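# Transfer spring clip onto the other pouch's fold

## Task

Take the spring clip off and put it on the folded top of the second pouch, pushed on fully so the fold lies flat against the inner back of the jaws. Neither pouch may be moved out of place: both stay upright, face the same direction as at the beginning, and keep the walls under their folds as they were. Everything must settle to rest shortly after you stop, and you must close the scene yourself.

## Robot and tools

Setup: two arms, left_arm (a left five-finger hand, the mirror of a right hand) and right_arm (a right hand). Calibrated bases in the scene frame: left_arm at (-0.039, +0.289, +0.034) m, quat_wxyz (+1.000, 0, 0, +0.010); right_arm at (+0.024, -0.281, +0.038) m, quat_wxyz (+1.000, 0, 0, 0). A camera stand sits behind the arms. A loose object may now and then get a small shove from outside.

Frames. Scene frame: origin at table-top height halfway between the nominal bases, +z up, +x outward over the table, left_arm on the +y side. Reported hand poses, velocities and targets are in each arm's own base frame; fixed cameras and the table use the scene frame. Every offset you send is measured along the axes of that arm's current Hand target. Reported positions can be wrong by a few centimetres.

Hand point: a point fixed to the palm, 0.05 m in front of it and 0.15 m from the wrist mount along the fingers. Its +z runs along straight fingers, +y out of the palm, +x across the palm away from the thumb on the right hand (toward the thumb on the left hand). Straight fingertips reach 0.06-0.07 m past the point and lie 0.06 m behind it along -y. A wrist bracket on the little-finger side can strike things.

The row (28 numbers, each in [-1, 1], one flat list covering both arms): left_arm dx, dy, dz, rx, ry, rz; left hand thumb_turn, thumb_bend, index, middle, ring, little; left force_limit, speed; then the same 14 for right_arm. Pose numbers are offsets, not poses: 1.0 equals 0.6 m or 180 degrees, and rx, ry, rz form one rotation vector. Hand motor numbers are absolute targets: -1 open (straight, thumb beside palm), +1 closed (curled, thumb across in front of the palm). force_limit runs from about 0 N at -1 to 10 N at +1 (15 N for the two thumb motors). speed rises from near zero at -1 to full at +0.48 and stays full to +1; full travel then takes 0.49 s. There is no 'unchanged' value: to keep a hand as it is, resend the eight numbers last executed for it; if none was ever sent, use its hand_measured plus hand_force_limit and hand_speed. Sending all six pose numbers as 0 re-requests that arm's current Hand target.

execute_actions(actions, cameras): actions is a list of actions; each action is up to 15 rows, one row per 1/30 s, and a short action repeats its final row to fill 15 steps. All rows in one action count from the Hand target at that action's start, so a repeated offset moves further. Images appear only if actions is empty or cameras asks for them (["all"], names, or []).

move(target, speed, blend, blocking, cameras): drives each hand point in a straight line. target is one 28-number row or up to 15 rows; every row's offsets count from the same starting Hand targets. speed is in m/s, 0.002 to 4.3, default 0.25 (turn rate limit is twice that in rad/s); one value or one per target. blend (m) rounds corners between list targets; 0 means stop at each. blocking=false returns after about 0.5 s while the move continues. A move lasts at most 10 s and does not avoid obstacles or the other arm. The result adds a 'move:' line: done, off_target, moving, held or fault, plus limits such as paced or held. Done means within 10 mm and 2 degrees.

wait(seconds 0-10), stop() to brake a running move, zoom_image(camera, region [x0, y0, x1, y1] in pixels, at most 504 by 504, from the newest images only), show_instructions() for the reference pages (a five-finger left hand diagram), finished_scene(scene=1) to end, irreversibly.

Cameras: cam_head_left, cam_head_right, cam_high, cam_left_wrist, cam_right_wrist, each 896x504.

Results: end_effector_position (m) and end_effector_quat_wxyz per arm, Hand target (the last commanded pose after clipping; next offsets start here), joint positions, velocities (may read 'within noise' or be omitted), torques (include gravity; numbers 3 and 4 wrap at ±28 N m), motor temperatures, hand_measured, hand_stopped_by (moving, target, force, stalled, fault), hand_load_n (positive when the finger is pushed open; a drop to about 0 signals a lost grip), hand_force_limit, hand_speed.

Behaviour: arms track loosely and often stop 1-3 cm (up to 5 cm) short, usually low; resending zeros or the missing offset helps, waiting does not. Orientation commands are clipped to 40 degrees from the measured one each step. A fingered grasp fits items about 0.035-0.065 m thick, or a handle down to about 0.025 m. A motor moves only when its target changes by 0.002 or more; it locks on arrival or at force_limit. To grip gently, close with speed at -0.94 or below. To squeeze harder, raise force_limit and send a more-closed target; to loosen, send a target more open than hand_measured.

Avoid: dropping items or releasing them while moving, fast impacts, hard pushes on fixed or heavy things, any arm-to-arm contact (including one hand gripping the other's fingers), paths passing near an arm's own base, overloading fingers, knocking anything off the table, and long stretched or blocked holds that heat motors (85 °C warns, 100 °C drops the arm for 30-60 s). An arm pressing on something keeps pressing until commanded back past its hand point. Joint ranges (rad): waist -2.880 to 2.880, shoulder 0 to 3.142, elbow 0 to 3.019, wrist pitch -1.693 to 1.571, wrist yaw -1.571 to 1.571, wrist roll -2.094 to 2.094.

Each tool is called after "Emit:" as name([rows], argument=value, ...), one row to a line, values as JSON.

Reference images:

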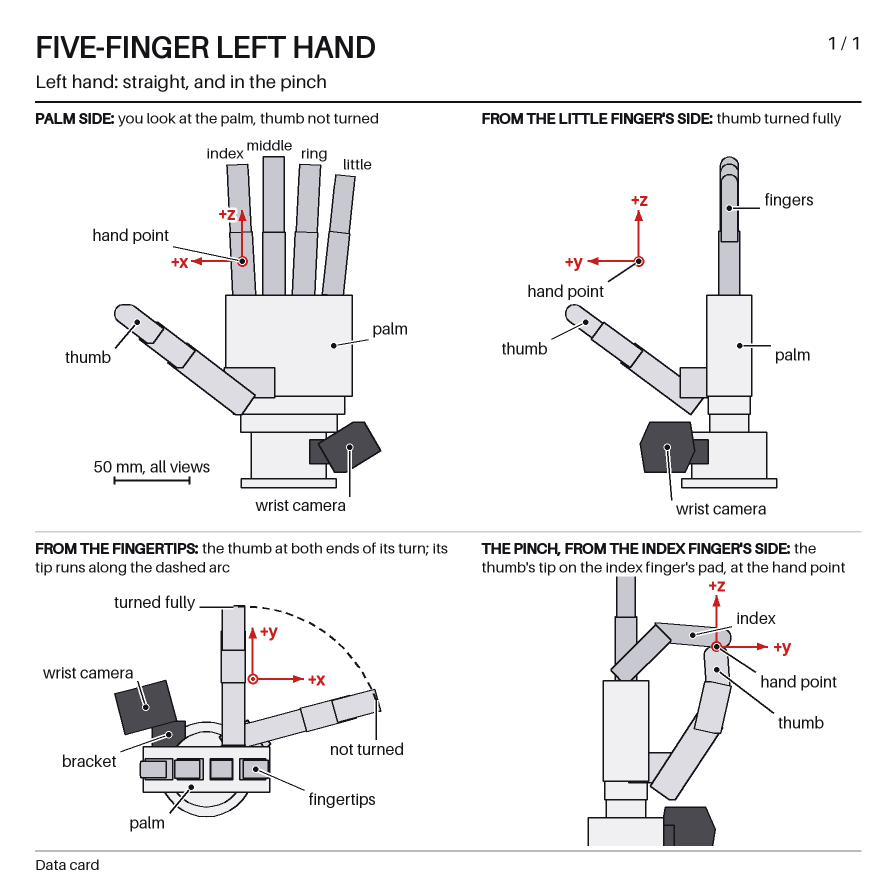

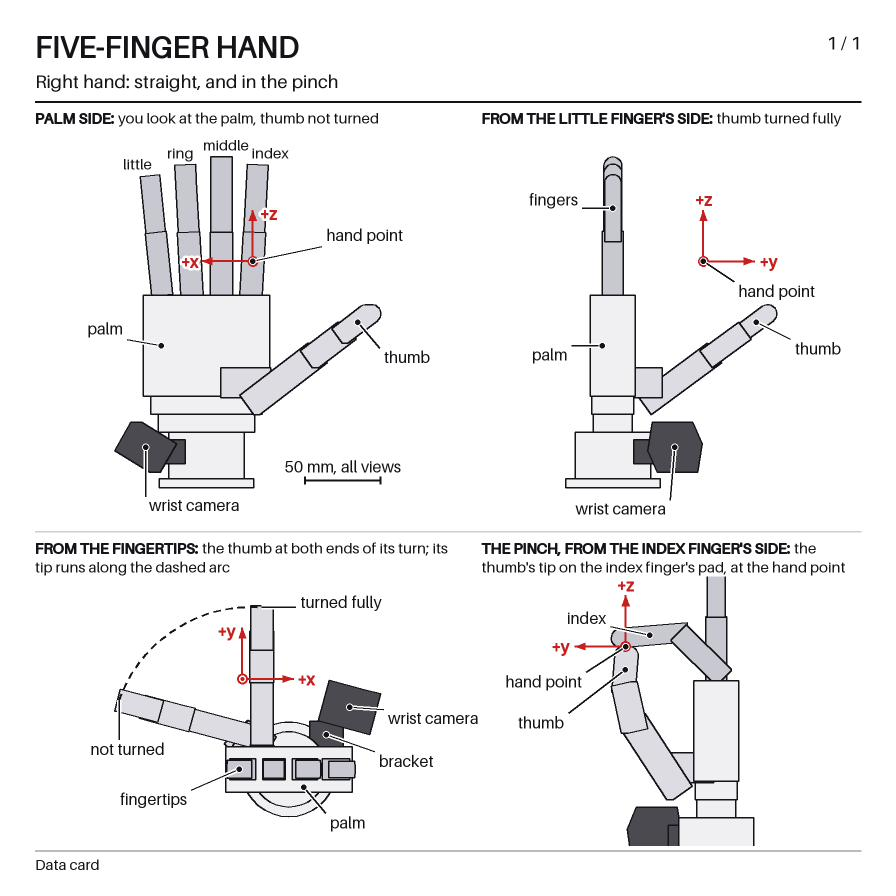

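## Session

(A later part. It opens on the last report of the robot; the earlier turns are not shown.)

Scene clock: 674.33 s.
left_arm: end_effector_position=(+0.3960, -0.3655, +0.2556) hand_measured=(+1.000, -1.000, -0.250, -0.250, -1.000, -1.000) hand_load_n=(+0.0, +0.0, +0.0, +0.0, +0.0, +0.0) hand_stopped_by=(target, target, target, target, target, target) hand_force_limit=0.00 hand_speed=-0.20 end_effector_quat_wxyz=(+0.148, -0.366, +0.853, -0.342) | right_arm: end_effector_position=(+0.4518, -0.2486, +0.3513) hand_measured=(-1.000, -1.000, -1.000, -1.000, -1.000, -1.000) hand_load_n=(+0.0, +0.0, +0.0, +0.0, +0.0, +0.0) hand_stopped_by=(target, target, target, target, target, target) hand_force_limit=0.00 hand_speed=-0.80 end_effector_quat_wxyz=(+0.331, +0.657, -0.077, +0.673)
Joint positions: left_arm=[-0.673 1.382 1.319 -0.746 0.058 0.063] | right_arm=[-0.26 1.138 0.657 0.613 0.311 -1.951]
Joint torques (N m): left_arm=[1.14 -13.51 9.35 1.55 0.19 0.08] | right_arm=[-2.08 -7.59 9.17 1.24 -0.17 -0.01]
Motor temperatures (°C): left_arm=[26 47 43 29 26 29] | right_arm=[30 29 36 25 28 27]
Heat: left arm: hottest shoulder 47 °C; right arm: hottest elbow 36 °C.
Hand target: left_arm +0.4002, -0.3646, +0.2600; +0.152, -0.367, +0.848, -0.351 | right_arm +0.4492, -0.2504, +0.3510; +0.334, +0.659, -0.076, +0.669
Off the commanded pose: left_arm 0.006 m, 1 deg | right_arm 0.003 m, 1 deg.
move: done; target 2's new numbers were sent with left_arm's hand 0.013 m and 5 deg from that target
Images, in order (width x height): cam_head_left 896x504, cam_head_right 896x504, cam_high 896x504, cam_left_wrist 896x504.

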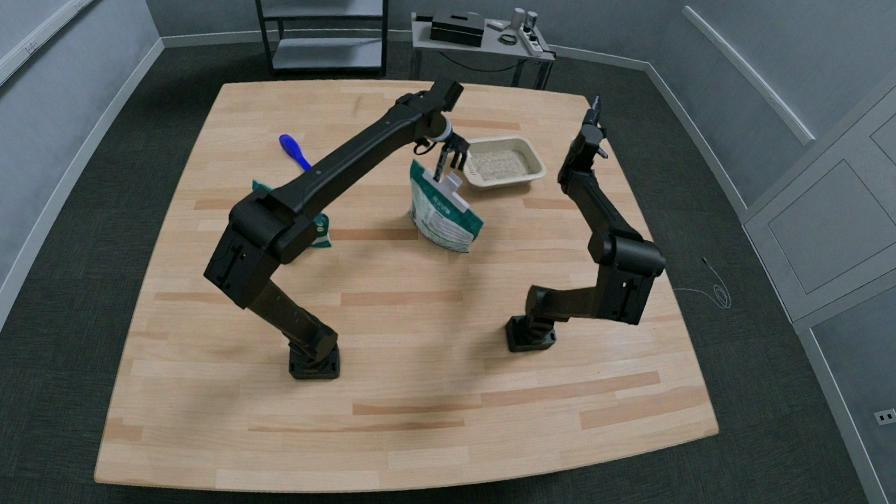

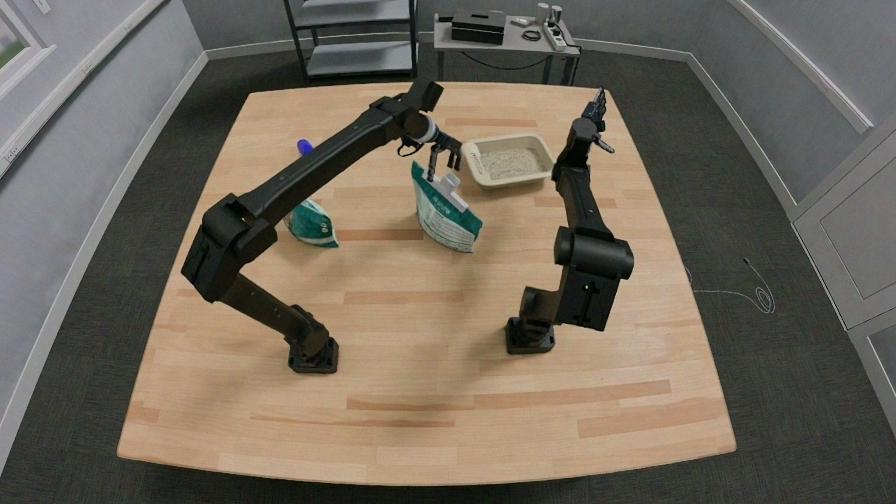

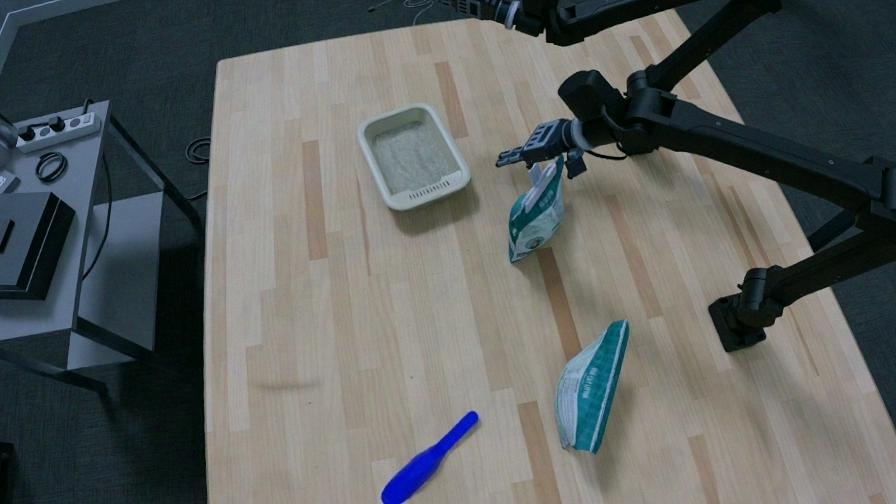

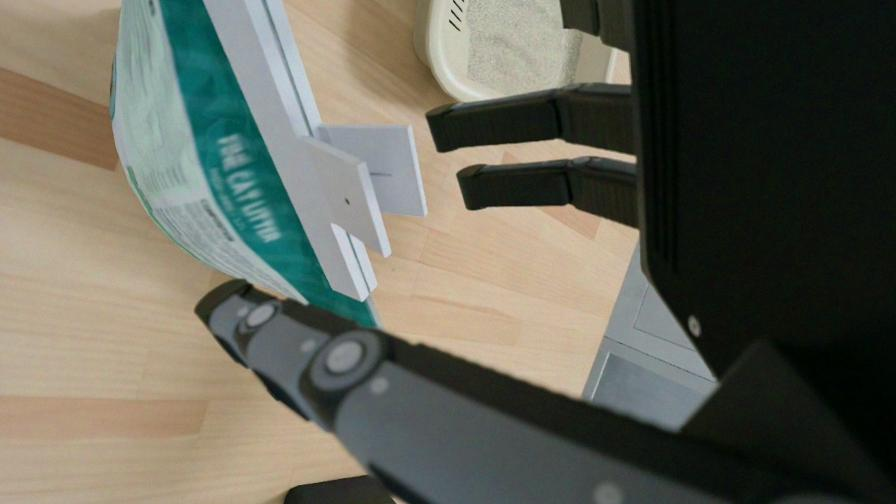

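Emit:
move([
  [0.0067,-0.029,0.029,0,0,0,1,-1,-0.25,-0.25,-1,-1,0,-0.2,0,0,0,0,0,0,-1,-1,-1,-1,-1,-1,0,-0.8],
  [0.0067,0.0123,0.0703,0,0,0,1,-1,-0.25,-0.25,-1,-1,0,-0.2,0,0,0,0,0,0,-1,-1,-1,-1,-1,-1,0,-0.8],
], speed=0.08, cameras=["cam_head_left","cam_head_right","cam_high","cam_left_wrist"])

Emit:
zoom_image(camera="cam_head_left", region=[420, 140, 480, 220])

Emit:
zoom_image(camera="cam_head_right", region=[420, 140, 480, 220])

Emit:
zoom_image(camera="cam_high", region=[490, 130, 580, 220])

Scene clock: 793.93 s.
left_arm: end_effector_position=(+0.4135, -0.3789, +0.2284) hand_measured=(+1.000, -1.000, -0.250, -0.250, -1.000, -1.000) hand_load_n=(+0.0, +0.0, +0.0, +0.0, +0.0, +0.0) hand_stopped_by=(target, target, target, target, target, target) hand_force_limit=0.00 hand_speed=-0.20 end_effector_quat_wxyz=(+0.152, -0.365, +0.850, -0.348) | right_arm: end_effector_position=(+0.4518, -0.2486, +0.3513) hand_measured=(-1.000, -1.000, -1.000, -1.000, -1.000, -1.000) hand_load_n=(+0.0, +0.0, +0.0, +0.0, +0.0, +0.0) hand_stopped_by=(target, target, target, target, target, target) hand_force_limit=0.00 hand_speed=-0.80 end_effector_quat_wxyz=(+0.331, +0.657, -0.077, +0.673)
Joint positions: left_arm=[-0.673 1.437 1.298 -0.654 0.056 0.063] | right_arm=[-0.26 1.138 0.657 0.613 0.311 -1.951]
Joint torques (N m): left_arm=[0.62 -12.16 9.5 1.91 -0.18 0.04] | right_arm=[-1.79 -6.65 9.11 1.21 -0.1 -0.02]
Motor temperatures (°C): left_arm=[26 39 48 29 26 29] | right_arm=[30 29 37 25 28 27]
Heat: left arm: hottest elbow 48 °C; right arm: hottest elbow 37 °C.
Hand target: left_arm +0.4154, -0.3844, +0.2250; +0.152, -0.367, +0.848, -0.351 | right_arm +0.4492, -0.2504, +0.3510; +0.334, +0.659, -0.076, +0.669
Off the commanded pose: left_arm 0.007 m, 0 deg | right_arm 0.003 m, 1 deg.
move: done
Images, in order (width x height): cam_head_left 896x504, cam_head_right 896x504, cam_high 896x504, cam_left_wrist 896x504.

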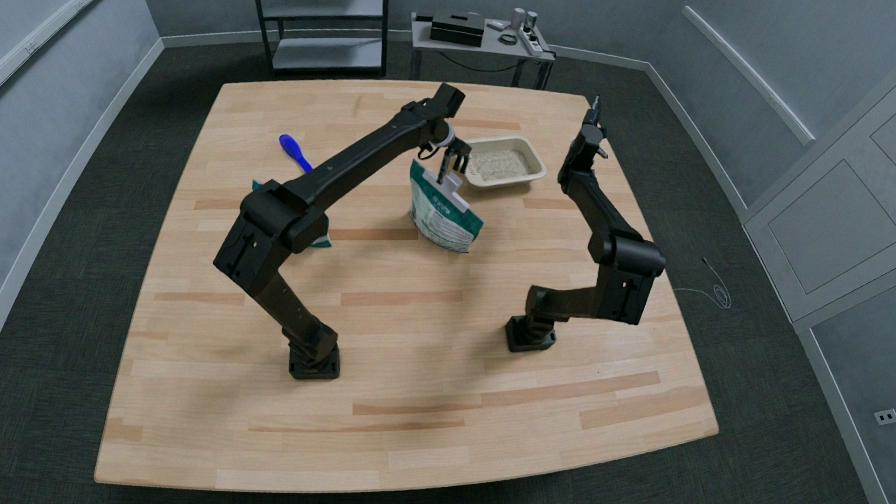

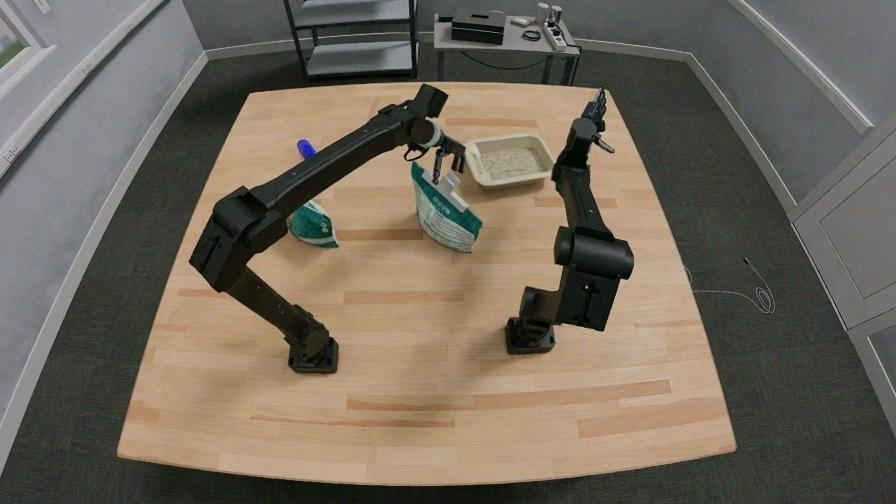

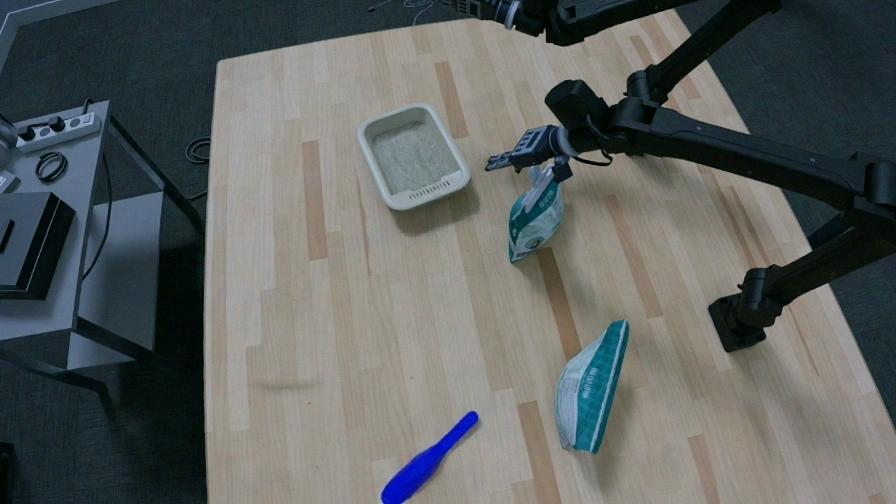

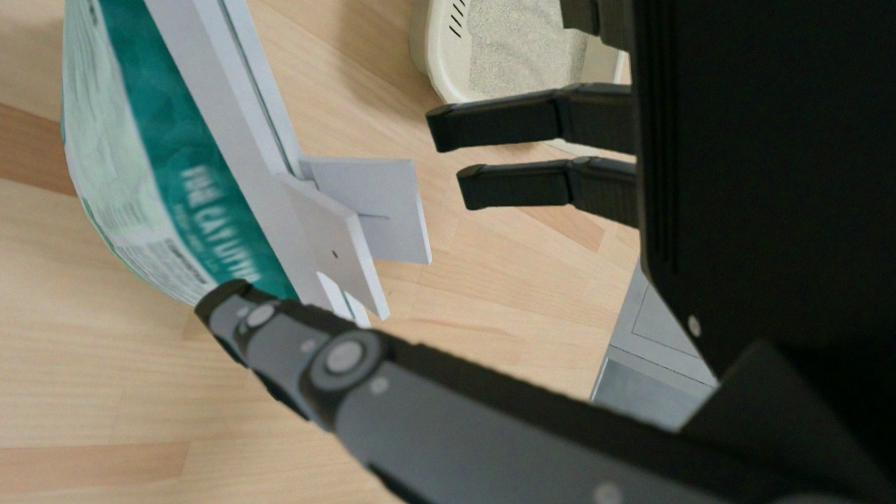

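Scaled by 6.300 from the camera's 896x504 image, which has a finer 1280x720 frame.

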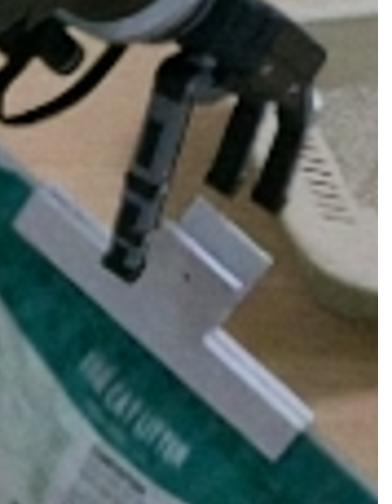

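Scaled by 6.300 from the camera's 896x504 image, which has a finer 1280x720 frame.

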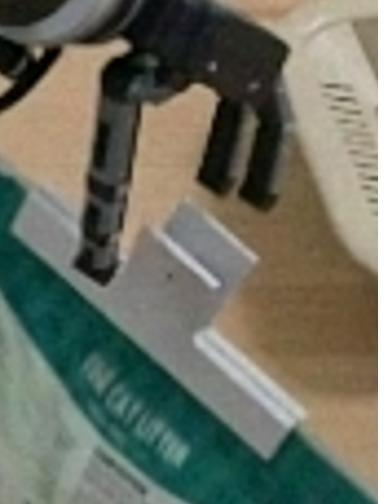

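Scaled by 5.600 from the camera's 896x504 image, which has a finer 1280x720 frame.

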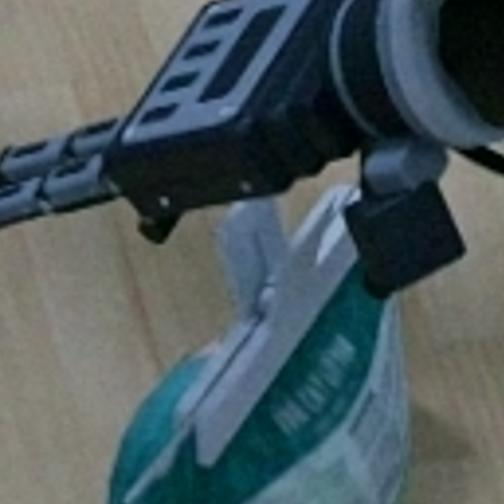

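Emit:
move(target=[0.0125,0.0377,0.0378,0,0,0,1,-1,-0.25,-0.25,-1,-1,0,-0.2,0,0,0,0,0,0,-1,-1,-1,-1,-1,-1,0,-0.8], speed=0.05, cameras=["cam_head_left","cam_head_right","cam_high","cam_left_wrist"])

Emit:
zoom_image(camera="cam_head_left", region=[420, 140, 480, 220])

Emit:
zoom_image(camera="cam_left_wrist", region=[180, 80, 600, 440])

Emit:
zoom_image(camera="cam_high", region=[490, 130, 580, 220])

Scene clock: 826.50 s.
left_arm: end_effector_position=(+0.4093, -0.3841, +0.1977) hand_measured=(+1.000, -1.000, -0.250, -0.250, -1.000, -1.000) hand_load_n=(+0.0, +0.0, +0.0, +0.0, +0.0, +0.0) hand_stopped_by=(target, target, target, target, target, target) hand_force_limit=0.00 hand_speed=-0.20 end_effector_quat_wxyz=(+0.153, -0.365, +0.849, -0.349) | right_arm: end_effector_position=(+0.4518, -0.2486, +0.3513) hand_measured=(-1.000, -1.000, -1.000, -1.000, -1.000, -1.000) hand_load_n=(+0.0, +0.0, +0.0, +0.0, +0.0, +0.0) hand_stopped_by=(target, target, target, target, target, target) hand_force_limit=0.00 hand_speed=-0.80 end_effector_quat_wxyz=(+0.331, +0.657, -0.077, +0.673)
Joint positions: left_arm=[-0.688 1.45 1.229 -0.569 0.045 0.052] | right_arm=[-0.26 1.138 0.657 0.613 0.311 -1.951]
Joint torques (N m): left_arm=[0.73 -12.4 9.33 1.73 -0.15 -0.01] | right_arm=[-1.96 -7.18 9.21 1.28 -0.11 -0.06]
Heat: left arm: hottest elbow 49 °C; right arm: hottest elbow 37 °C.
Hand target: left_arm +0.4103, -0.3898, +0.1928; +0.152, -0.367, +0.848, -0.351 | right_arm +0.4492, -0.2504, +0.3510; +0.334, +0.659, -0.076, +0.669
Off the commanded pose: left_arm 0.007 m, 0 deg | right_arm 0.003 m, 1 deg.
move: done
Images, in order (width x height): cam_head_left 896x504, cam_head_right 896x504, cam_high 896x504, cam_left_wrist 896x504.

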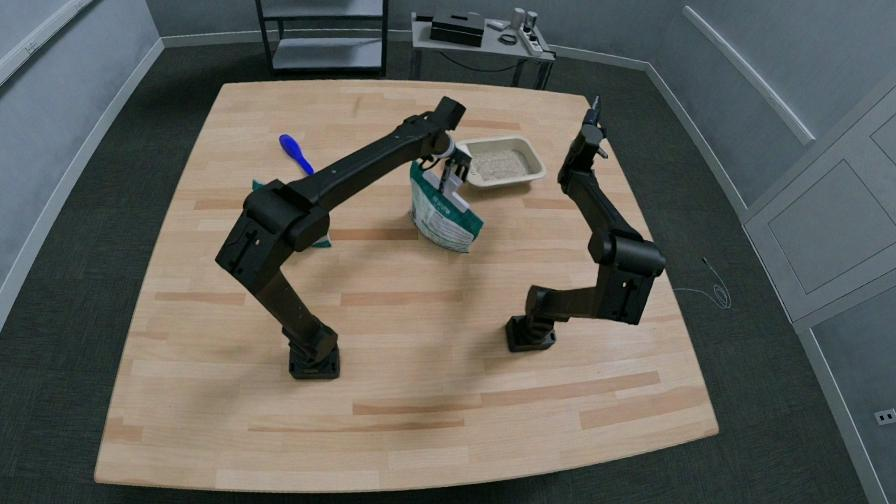

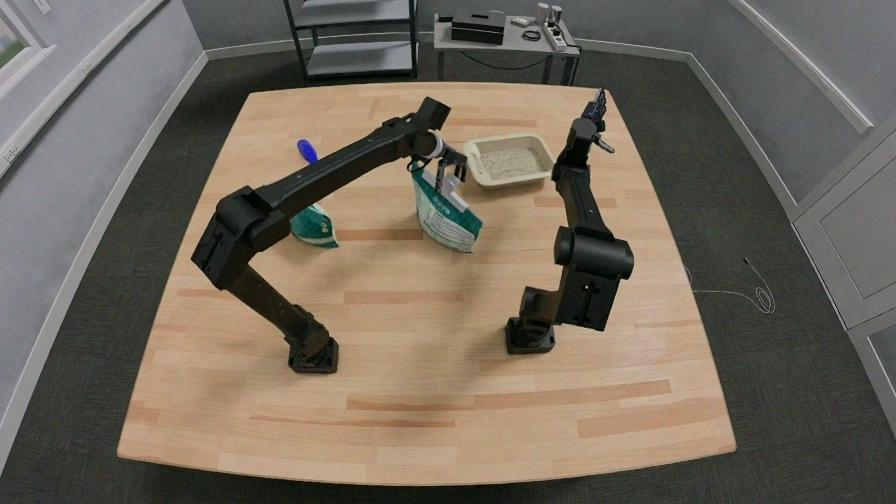

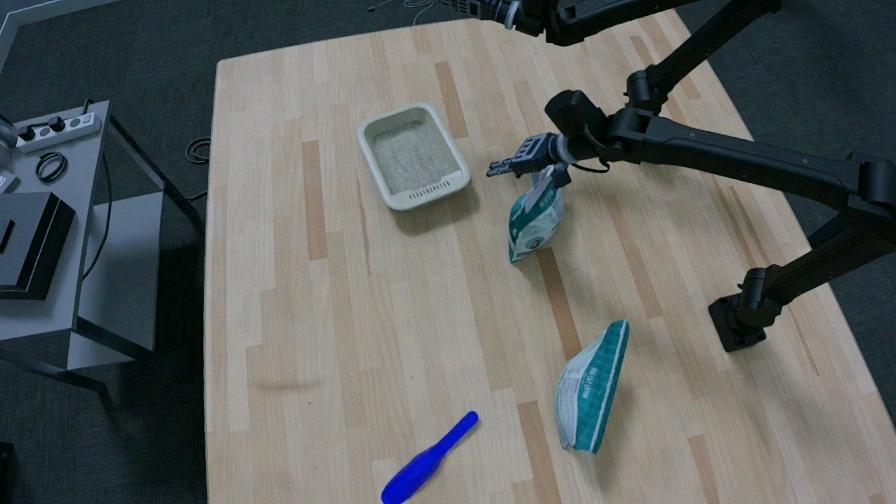

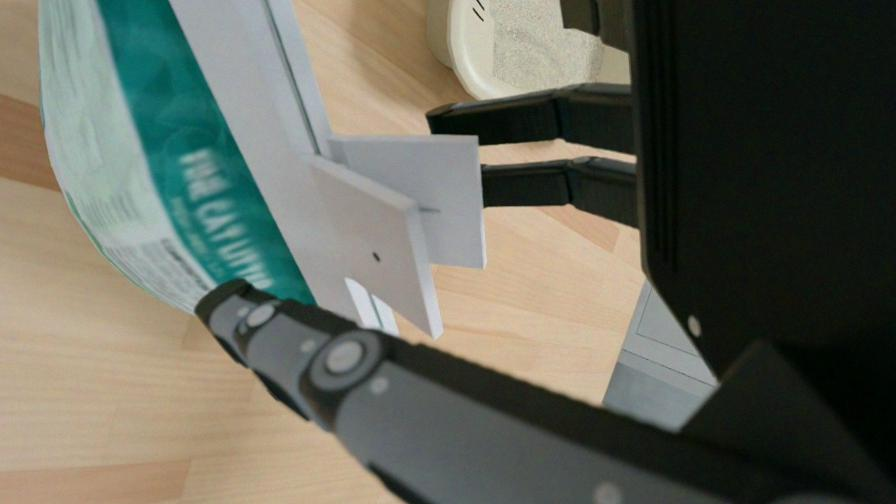

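Scaled by 6.300 from the camera's 896x504 image, which has a finer 1280x720 frame.

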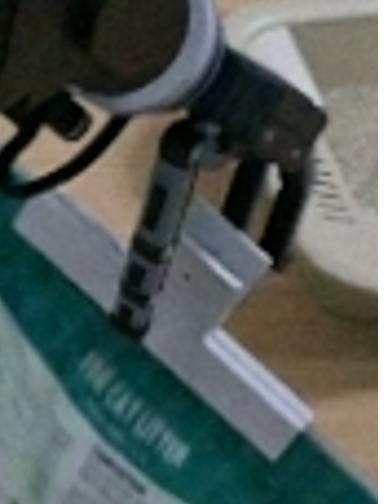

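Scaled by 1.200 from the camera's 896x504 image, which has a finer 1280x720 frame.

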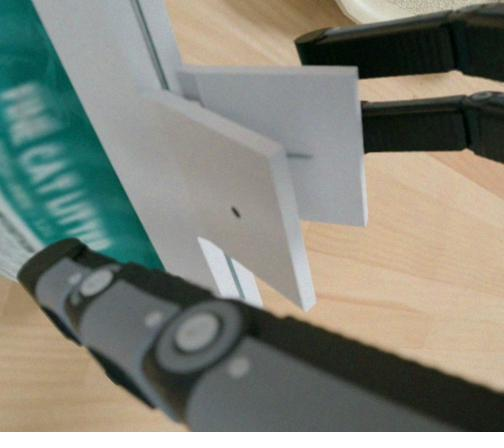

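Scaled by 5.600 from the camera's 896x504 image, which has a finer 1280x720 frame.

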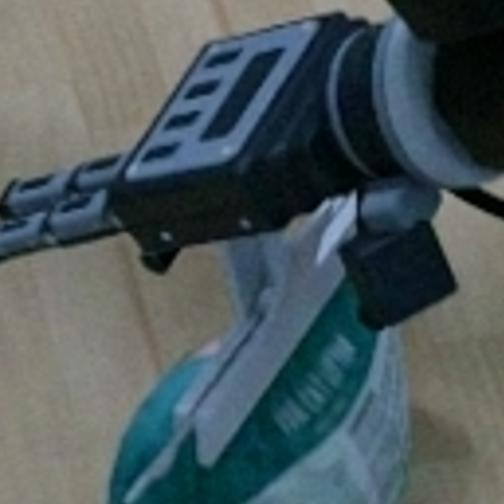

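Emit:
move(target=[0,0,0,0,0,0,1,-0.6,0.05,0.05,-1,-1,0,-0.85,0,0,0,0,0,0,-1,-1,-1,-1,-1,-1,0,-0.8], speed=0.05, cameras=["cam_head_left","cam_left_wrist"])

Emit:
zoom_image(camera="cam_head_left", region=[420, 140, 480, 220])

Emit:
zoom_image(camera="cam_left_wrist", region=[180, 80, 600, 440])

Scene clock: 845.97 s.
left_arm: end_effector_position=(+0.4093, -0.3841, +0.1977) hand_measured=(+1.000, -0.600, +0.050, +0.050, -1.000, -1.000) hand_load_n=(+0.0, +0.0, +0.0, +0.0, +0.0, +0.0) hand_stopped_by=(target, target, target, target, target, target) hand_force_limit=0.00 hand_speed=-0.85 end_effector_quat_wxyz=(+0.153, -0.366, +0.849, -0.349) | right_arm: end_effector_position=(+0.4518, -0.2486, +0.3513) hand_measured=(-1.000, -1.000, -1.000, -1.000, -1.000, -1.000) hand_load_n=(+0.0, +0.0, +0.0, +0.0, +0.0, +0.0) hand_stopped_by=(target, target, target, target, target, target) hand_force_limit=0.00 hand_speed=-0.80 end_effector_quat_wxyz=(+0.331, +0.657, -0.077, +0.673)
Joint positions: left_arm=[-0.688 1.45 1.229 -0.569 0.045 0.051] | right_arm=[-0.26 1.138 0.657 0.613 0.311 -1.951]
Joint torques (N m): left_arm=[-0.03 -13.04 9.31 1.73 -0.17 -0.02] | right_arm=[-1.85 -6.89 9.26 1.26 -0.12 -0.01]
Heat: left arm: hottest elbow 48 °C; right arm: hottest elbow 37 °C.
Hand target: left_arm +0.4102, -0.3898, +0.1928; +0.152, -0.367, +0.848, -0.351 | right_arm +0.4492, -0.2504, +0.3510; +0.334, +0.659, -0.076, +0.669
Off the commanded pose: left_arm 0.008 m, 0 deg | right_arm 0.003 m, 1 deg.
move: done
Images, in order (width x height): cam_head_left 896x504, cam_left_wrist 896x504.

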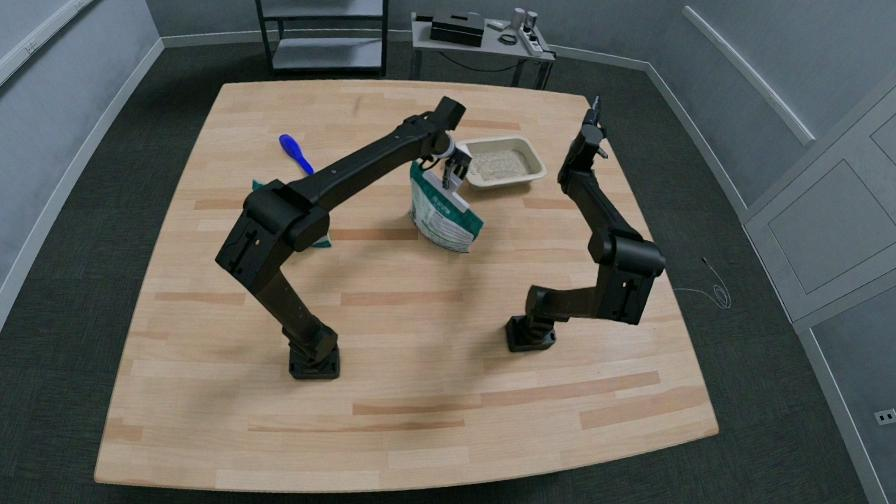

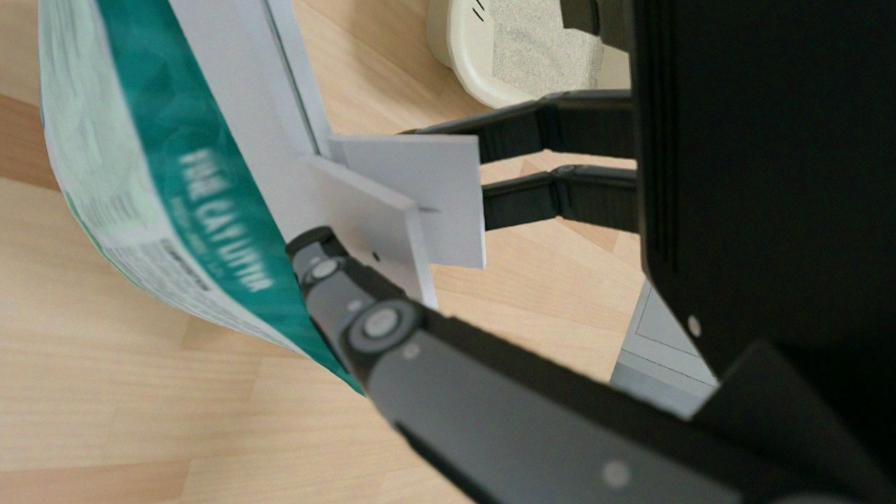

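Scaled by 6.300 from the camera's 896x504 image, which has a finer 1280x720 frame.

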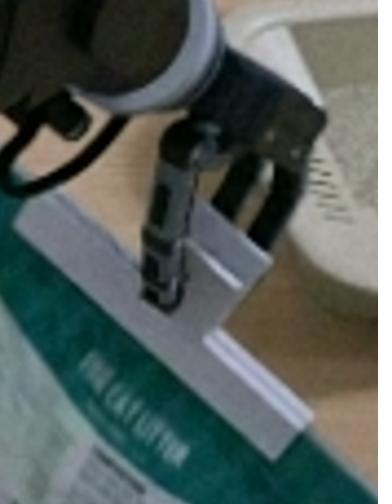

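Scaled by 1.200 from the camera's 896x504 image, which has a finer 1280x720 frame.

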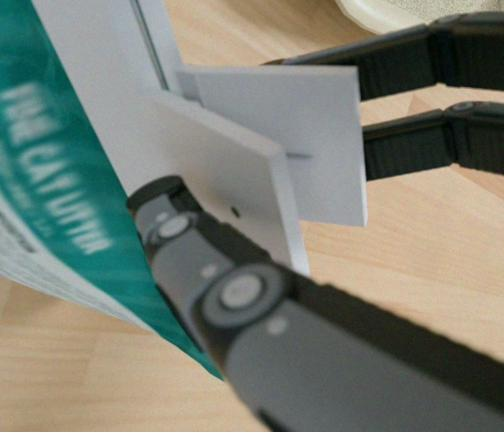

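Emit:
move(target=[0.0142,0,0,0,0,0,1,-0.45,0.12,0.12,-1,-1,0,-0.85,0,0,0,0,0,0,-1,-1,-1,-1,-1,-1,0,-0.8], speed=0.05, cameras=["cam_head_left","cam_left_wrist"])

Emit:
zoom_image(camera="cam_head_left", region=[420, 140, 480, 220])

Emit:
zoom_image(camera="cam_left_wrist", region=[180, 80, 600, 440])

Scene clock: 854.67 s.
left_arm: end_effector_position=(+0.4068, -0.3869, +0.1969) hand_measured=(+1.000, -0.482, +0.120, +0.120, -1.000, -1.000) hand_load_n=(-1.5, +7.5, +6.5, +0.5, +0.0, +0.0) hand_stopped_by=(target, force, target, target, target, target) hand_force_limit=0.00 hand_speed=-0.85 end_effector_quat_wxyz=(+0.156, -0.368, +0.849, -0.347) | right_arm: end_effector_position=(+0.4518, -0.2486, +0.3513) hand_measured=(-1.000, -1.000, -1.000, -1.000, -1.000, -1.000) hand_load_n=(+0.0, +0.0, +0.0, +0.0, +0.0, +0.0) hand_stopped_by=(target, target, target, target, target, target) hand_force_limit=0.00 hand_speed=-0.80 end_effector_quat_wxyz=(+0.331, +0.657, -0.077, +0.673)
Joint positions: left_arm=[-0.699 1.45 1.228 -0.569 0.028 0.042] | right_arm=[-0.26 1.138 0.657 0.613 0.311 -1.951]
Joint torques (N m): left_arm=[-0.85 -12.63 9.39 1.81 0.02 -0.06] | right_arm=[-1.79 -7.12 9.14 1.18 -0.13 -0.04]
Heat: left arm: hottest elbow 48 °C; right arm: hottest elbow 37 °C.
Hand target: left_arm +0.4044, -0.3961, +0.1928; +0.152, -0.367, +0.848, -0.351 | right_arm +0.4492, -0.2504, +0.3510; +0.334, +0.659, -0.076, +0.669
Off the commanded pose: left_arm 0.010 m, 1 deg | right_arm 0.003 m, 1 deg.
move: done
Images, in order (width x height): cam_head_left 896x504, cam_left_wrist 896x504.

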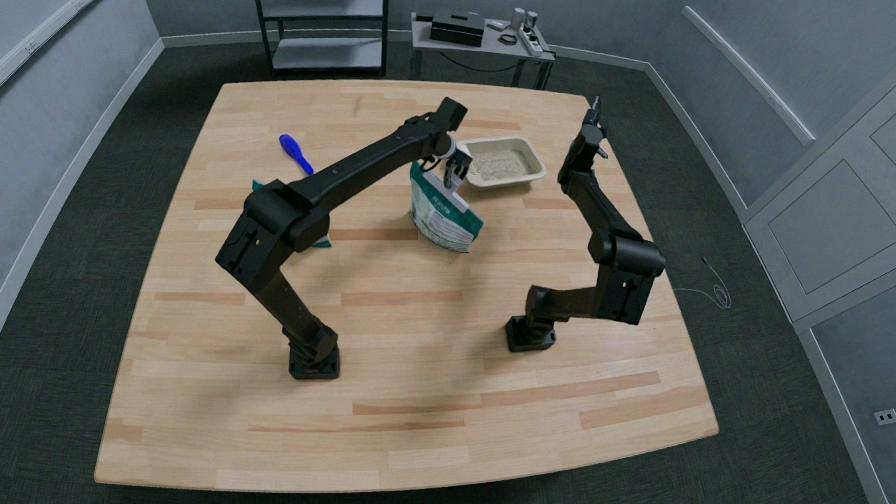

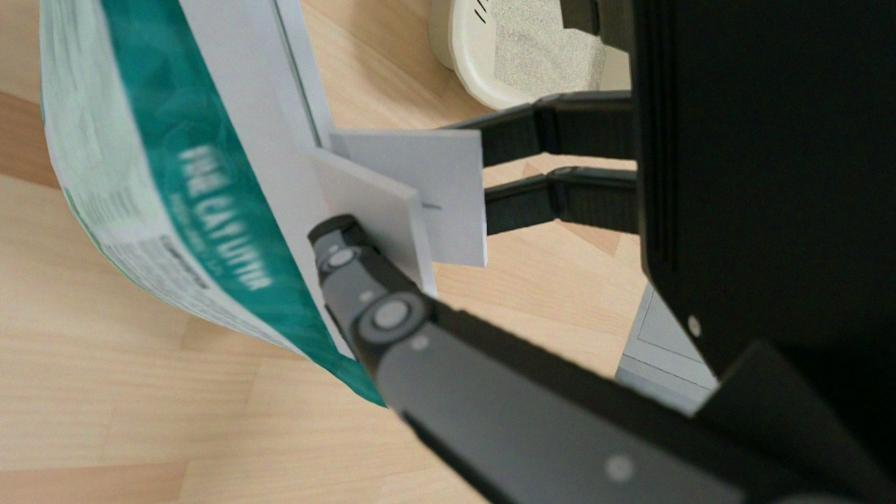

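Scaled by 6.300 from the camera's 896x504 image, which has a finer 1280x720 frame.

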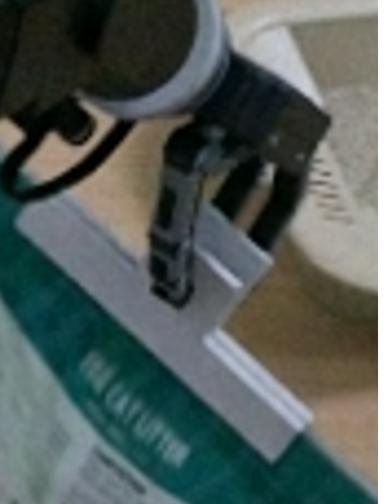

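Scaled by 1.200 from the camera's 896x504 image, which has a finer 1280x720 frame.

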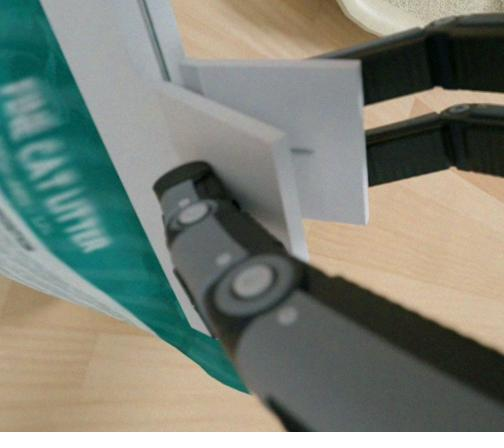

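Emit:
move(target=[0,0,0,0,0,0,1,-0.3,0.16,0.2,-1,-1,0.5,-0.85,0,0,0,0,0,0,-1,-1,-1,-1,-1,-1,0,-0.8], speed=0.05, cameras=["cam_head_left","cam_left_wrist"])

Emit:
zoom_image(camera="cam_head_left", region=[420, 140, 480, 220])

Emit:
zoom_image(camera="cam_left_wrist", region=[180, 80, 600, 440])

Scene clock: 871.63 s.
left_arm: end_effector_position=(+0.4068, -0.3869, +0.1969) hand_measured=(+1.000, -0.482, +0.130, +0.144, -1.000, -1.000) hand_load_n=(-1.0, +15.0, +5.5, +8.5, +0.0, +0.0) hand_stopped_by=(target, force, force, force, target, target) hand_force_limit=0.50 hand_speed=-0.85 end_effector_quat_wxyz=(+0.156, -0.368, +0.849, -0.347) | right_arm: end_effector_position=(+0.4518, -0.2486, +0.3513) hand_measured=(-1.000, -1.000, -1.000, -1.000, -1.000, -1.000) hand_load_n=(+0.0, +0.0, +0.0, +0.0, +0.0, +0.0) hand_stopped_by=(target, target, target, target, target, target) hand_force_limit=0.00 hand_speed=-0.80 end_effector_quat_wxyz=(+0.331, +0.657, -0.077, +0.673)
Joint positions: left_arm=[-0.699 1.45 1.228 -0.569 0.028 0.041] | right_arm=[-0.26 1.138 0.657 0.613 0.311 -1.951]
Joint torques (N m): left_arm=[-0.32 -12.57 9.35 1.91 0.02 0] | right_arm=[-2.2 -7.36 9.16 1.22 -0.13 -0.02]
Heat: left arm: hottest elbow 47 °C; right arm: hottest elbow 37 °C.
Hand target: left_arm +0.4044, -0.3960, +0.1928; +0.152, -0.367, +0.848, -0.351 | right_arm +0.4492, -0.2504, +0.3510; +0.334, +0.659, -0.076, +0.669
Off the commanded pose: left_arm 0.010 m, 1 deg | right_arm 0.003 m, 1 deg.
move: done
Images, in order (width x height): cam_head_left 896x504, cam_left_wrist 896x504.

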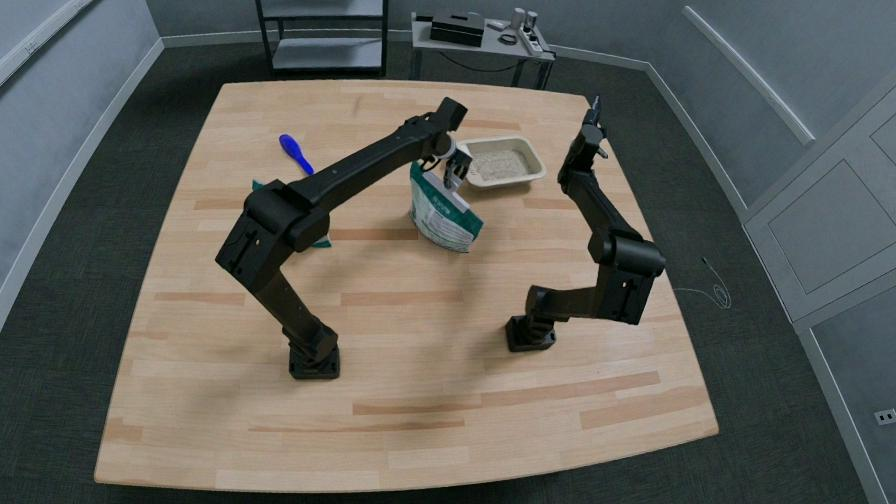

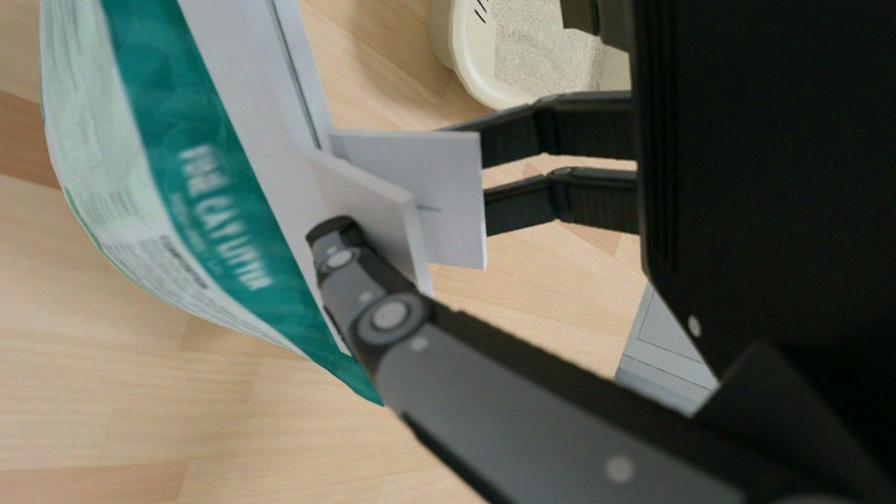

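Scaled by 6.300 from the camera's 896x504 image, which has a finer 1280x720 frame.

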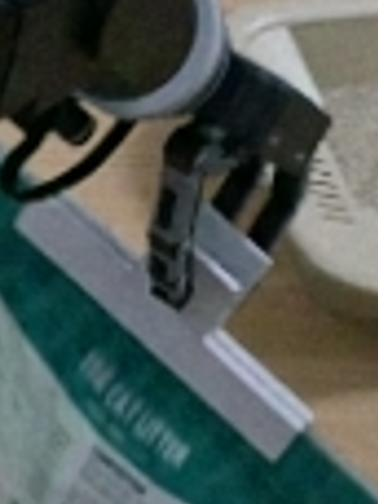

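Scaled by 1.200 from the camera's 896x504 image, which has a finer 1280x720 frame.

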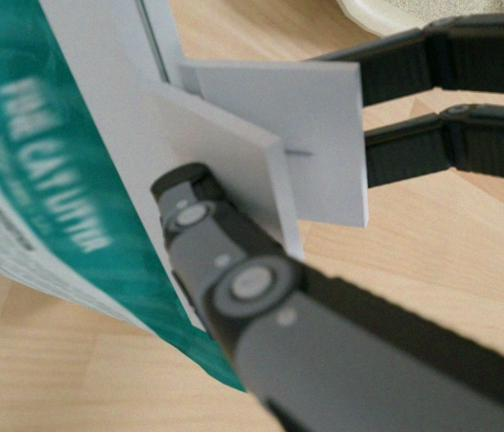

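Emit:
move([
  [0,0,0,0,0,0,1,-0.65,-0.05,-0.05,-1,-1,0.2,-0.6,0,0,0,0,0,0,-1,-1,-1,-1,-1,-1,0,-0.8],
  [0,-0.0118,-0.0118,0,0,0,1,-0.65,-0.05,-0.05,-1,-1,0.2,-0.6,0,0,0,0,0,0,-1,-1,-1,-1,-1,-1,0,-0.8],
], speed=0.04, cameras=["cam_head_left","cam_left_wrist"])

Emit:
zoom_image(camera="cam_head_left", region=[420, 140, 480, 220])

Emit:
zoom_image(camera="cam_left_wrist", region=[180, 80, 600, 440])

Scene clock: 884.20 s.
left_arm: end_effector_position=(+0.4038, -0.3901, +0.1970) hand_measured=(+1.000, -0.650, -0.050, -0.050, -1.000, -1.000) hand_load_n=(+0.0, +0.0, +0.0, +0.0, +0.0, +0.0) hand_stopped_by=(target, target, target, target, target, target) hand_force_limit=0.20 hand_speed=-0.60 end_effector_quat_wxyz=(+0.154, -0.366, +0.849, -0.347) | right_arm: end_effector_position=(+0.4518, -0.2486, +0.3513) hand_measured=(-1.000, -1.000, -1.000, -1.000, -1.000, -1.000) hand_load_n=(+0.0, +0.0, +0.5, +0.0, +0.0, +0.0) hand_stopped_by=(target, target, target, target, target, target) hand_force_limit=0.00 hand_speed=-0.80 end_effector_quat_wxyz=(+0.331, +0.657, -0.077, +0.673)
Joint positions: left_arm=[-0.707 1.45 1.228 -0.569 0.028 0.039] | right_arm=[-0.26 1.138 0.657 0.613 0.311 -1.951]
Joint torques (N m): left_arm=[0.26 -13.1 11.07 0.85 0.02 -0.03] | right_arm=[-1.32 -7.12 9.25 1.25 -0.15 -0.07]
Heat: left arm: hottest elbow 46 °C; right arm: hottest elbow 37 °C.
Hand target: left_arm +0.4045, -0.3960, +0.2028; +0.152, -0.367, +0.848, -0.351 | right_arm +0.4492, -0.2504, +0.3510; +0.334, +0.659, -0.076, +0.669
Off the commanded pose: left_arm 0.008 m, 1 deg | right_arm 0.003 m, 1 deg.
move: done
Images, in order (width x height): cam_head_left 896x504, cam_left_wrist 896x504.

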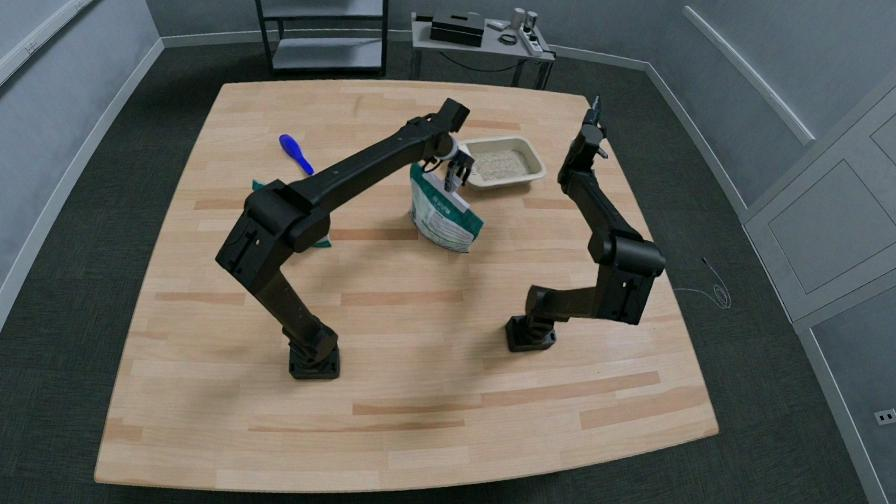

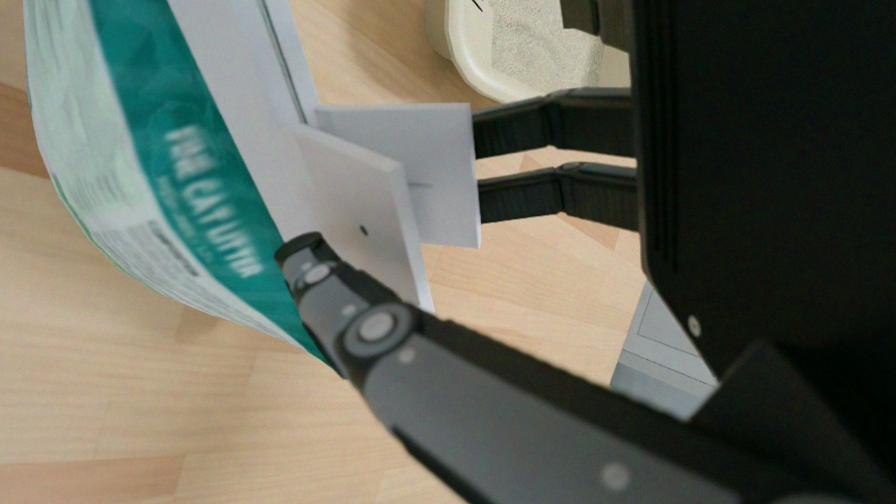

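Scaled by 6.300 from the camera's 896x504 image, which has a finer 1280x720 frame.

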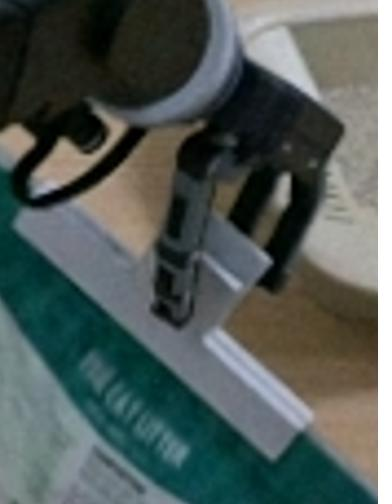

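Scaled by 1.200 from the camera's 896x504 image, which has a finer 1280x720 frame.

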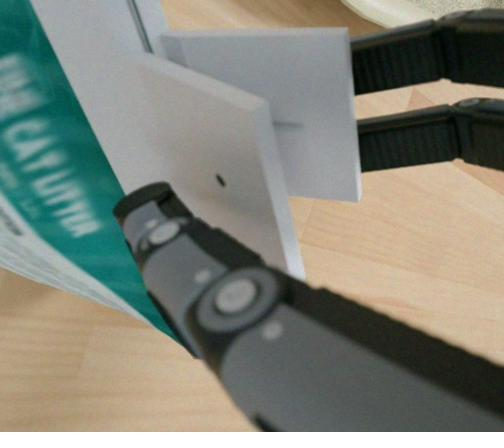

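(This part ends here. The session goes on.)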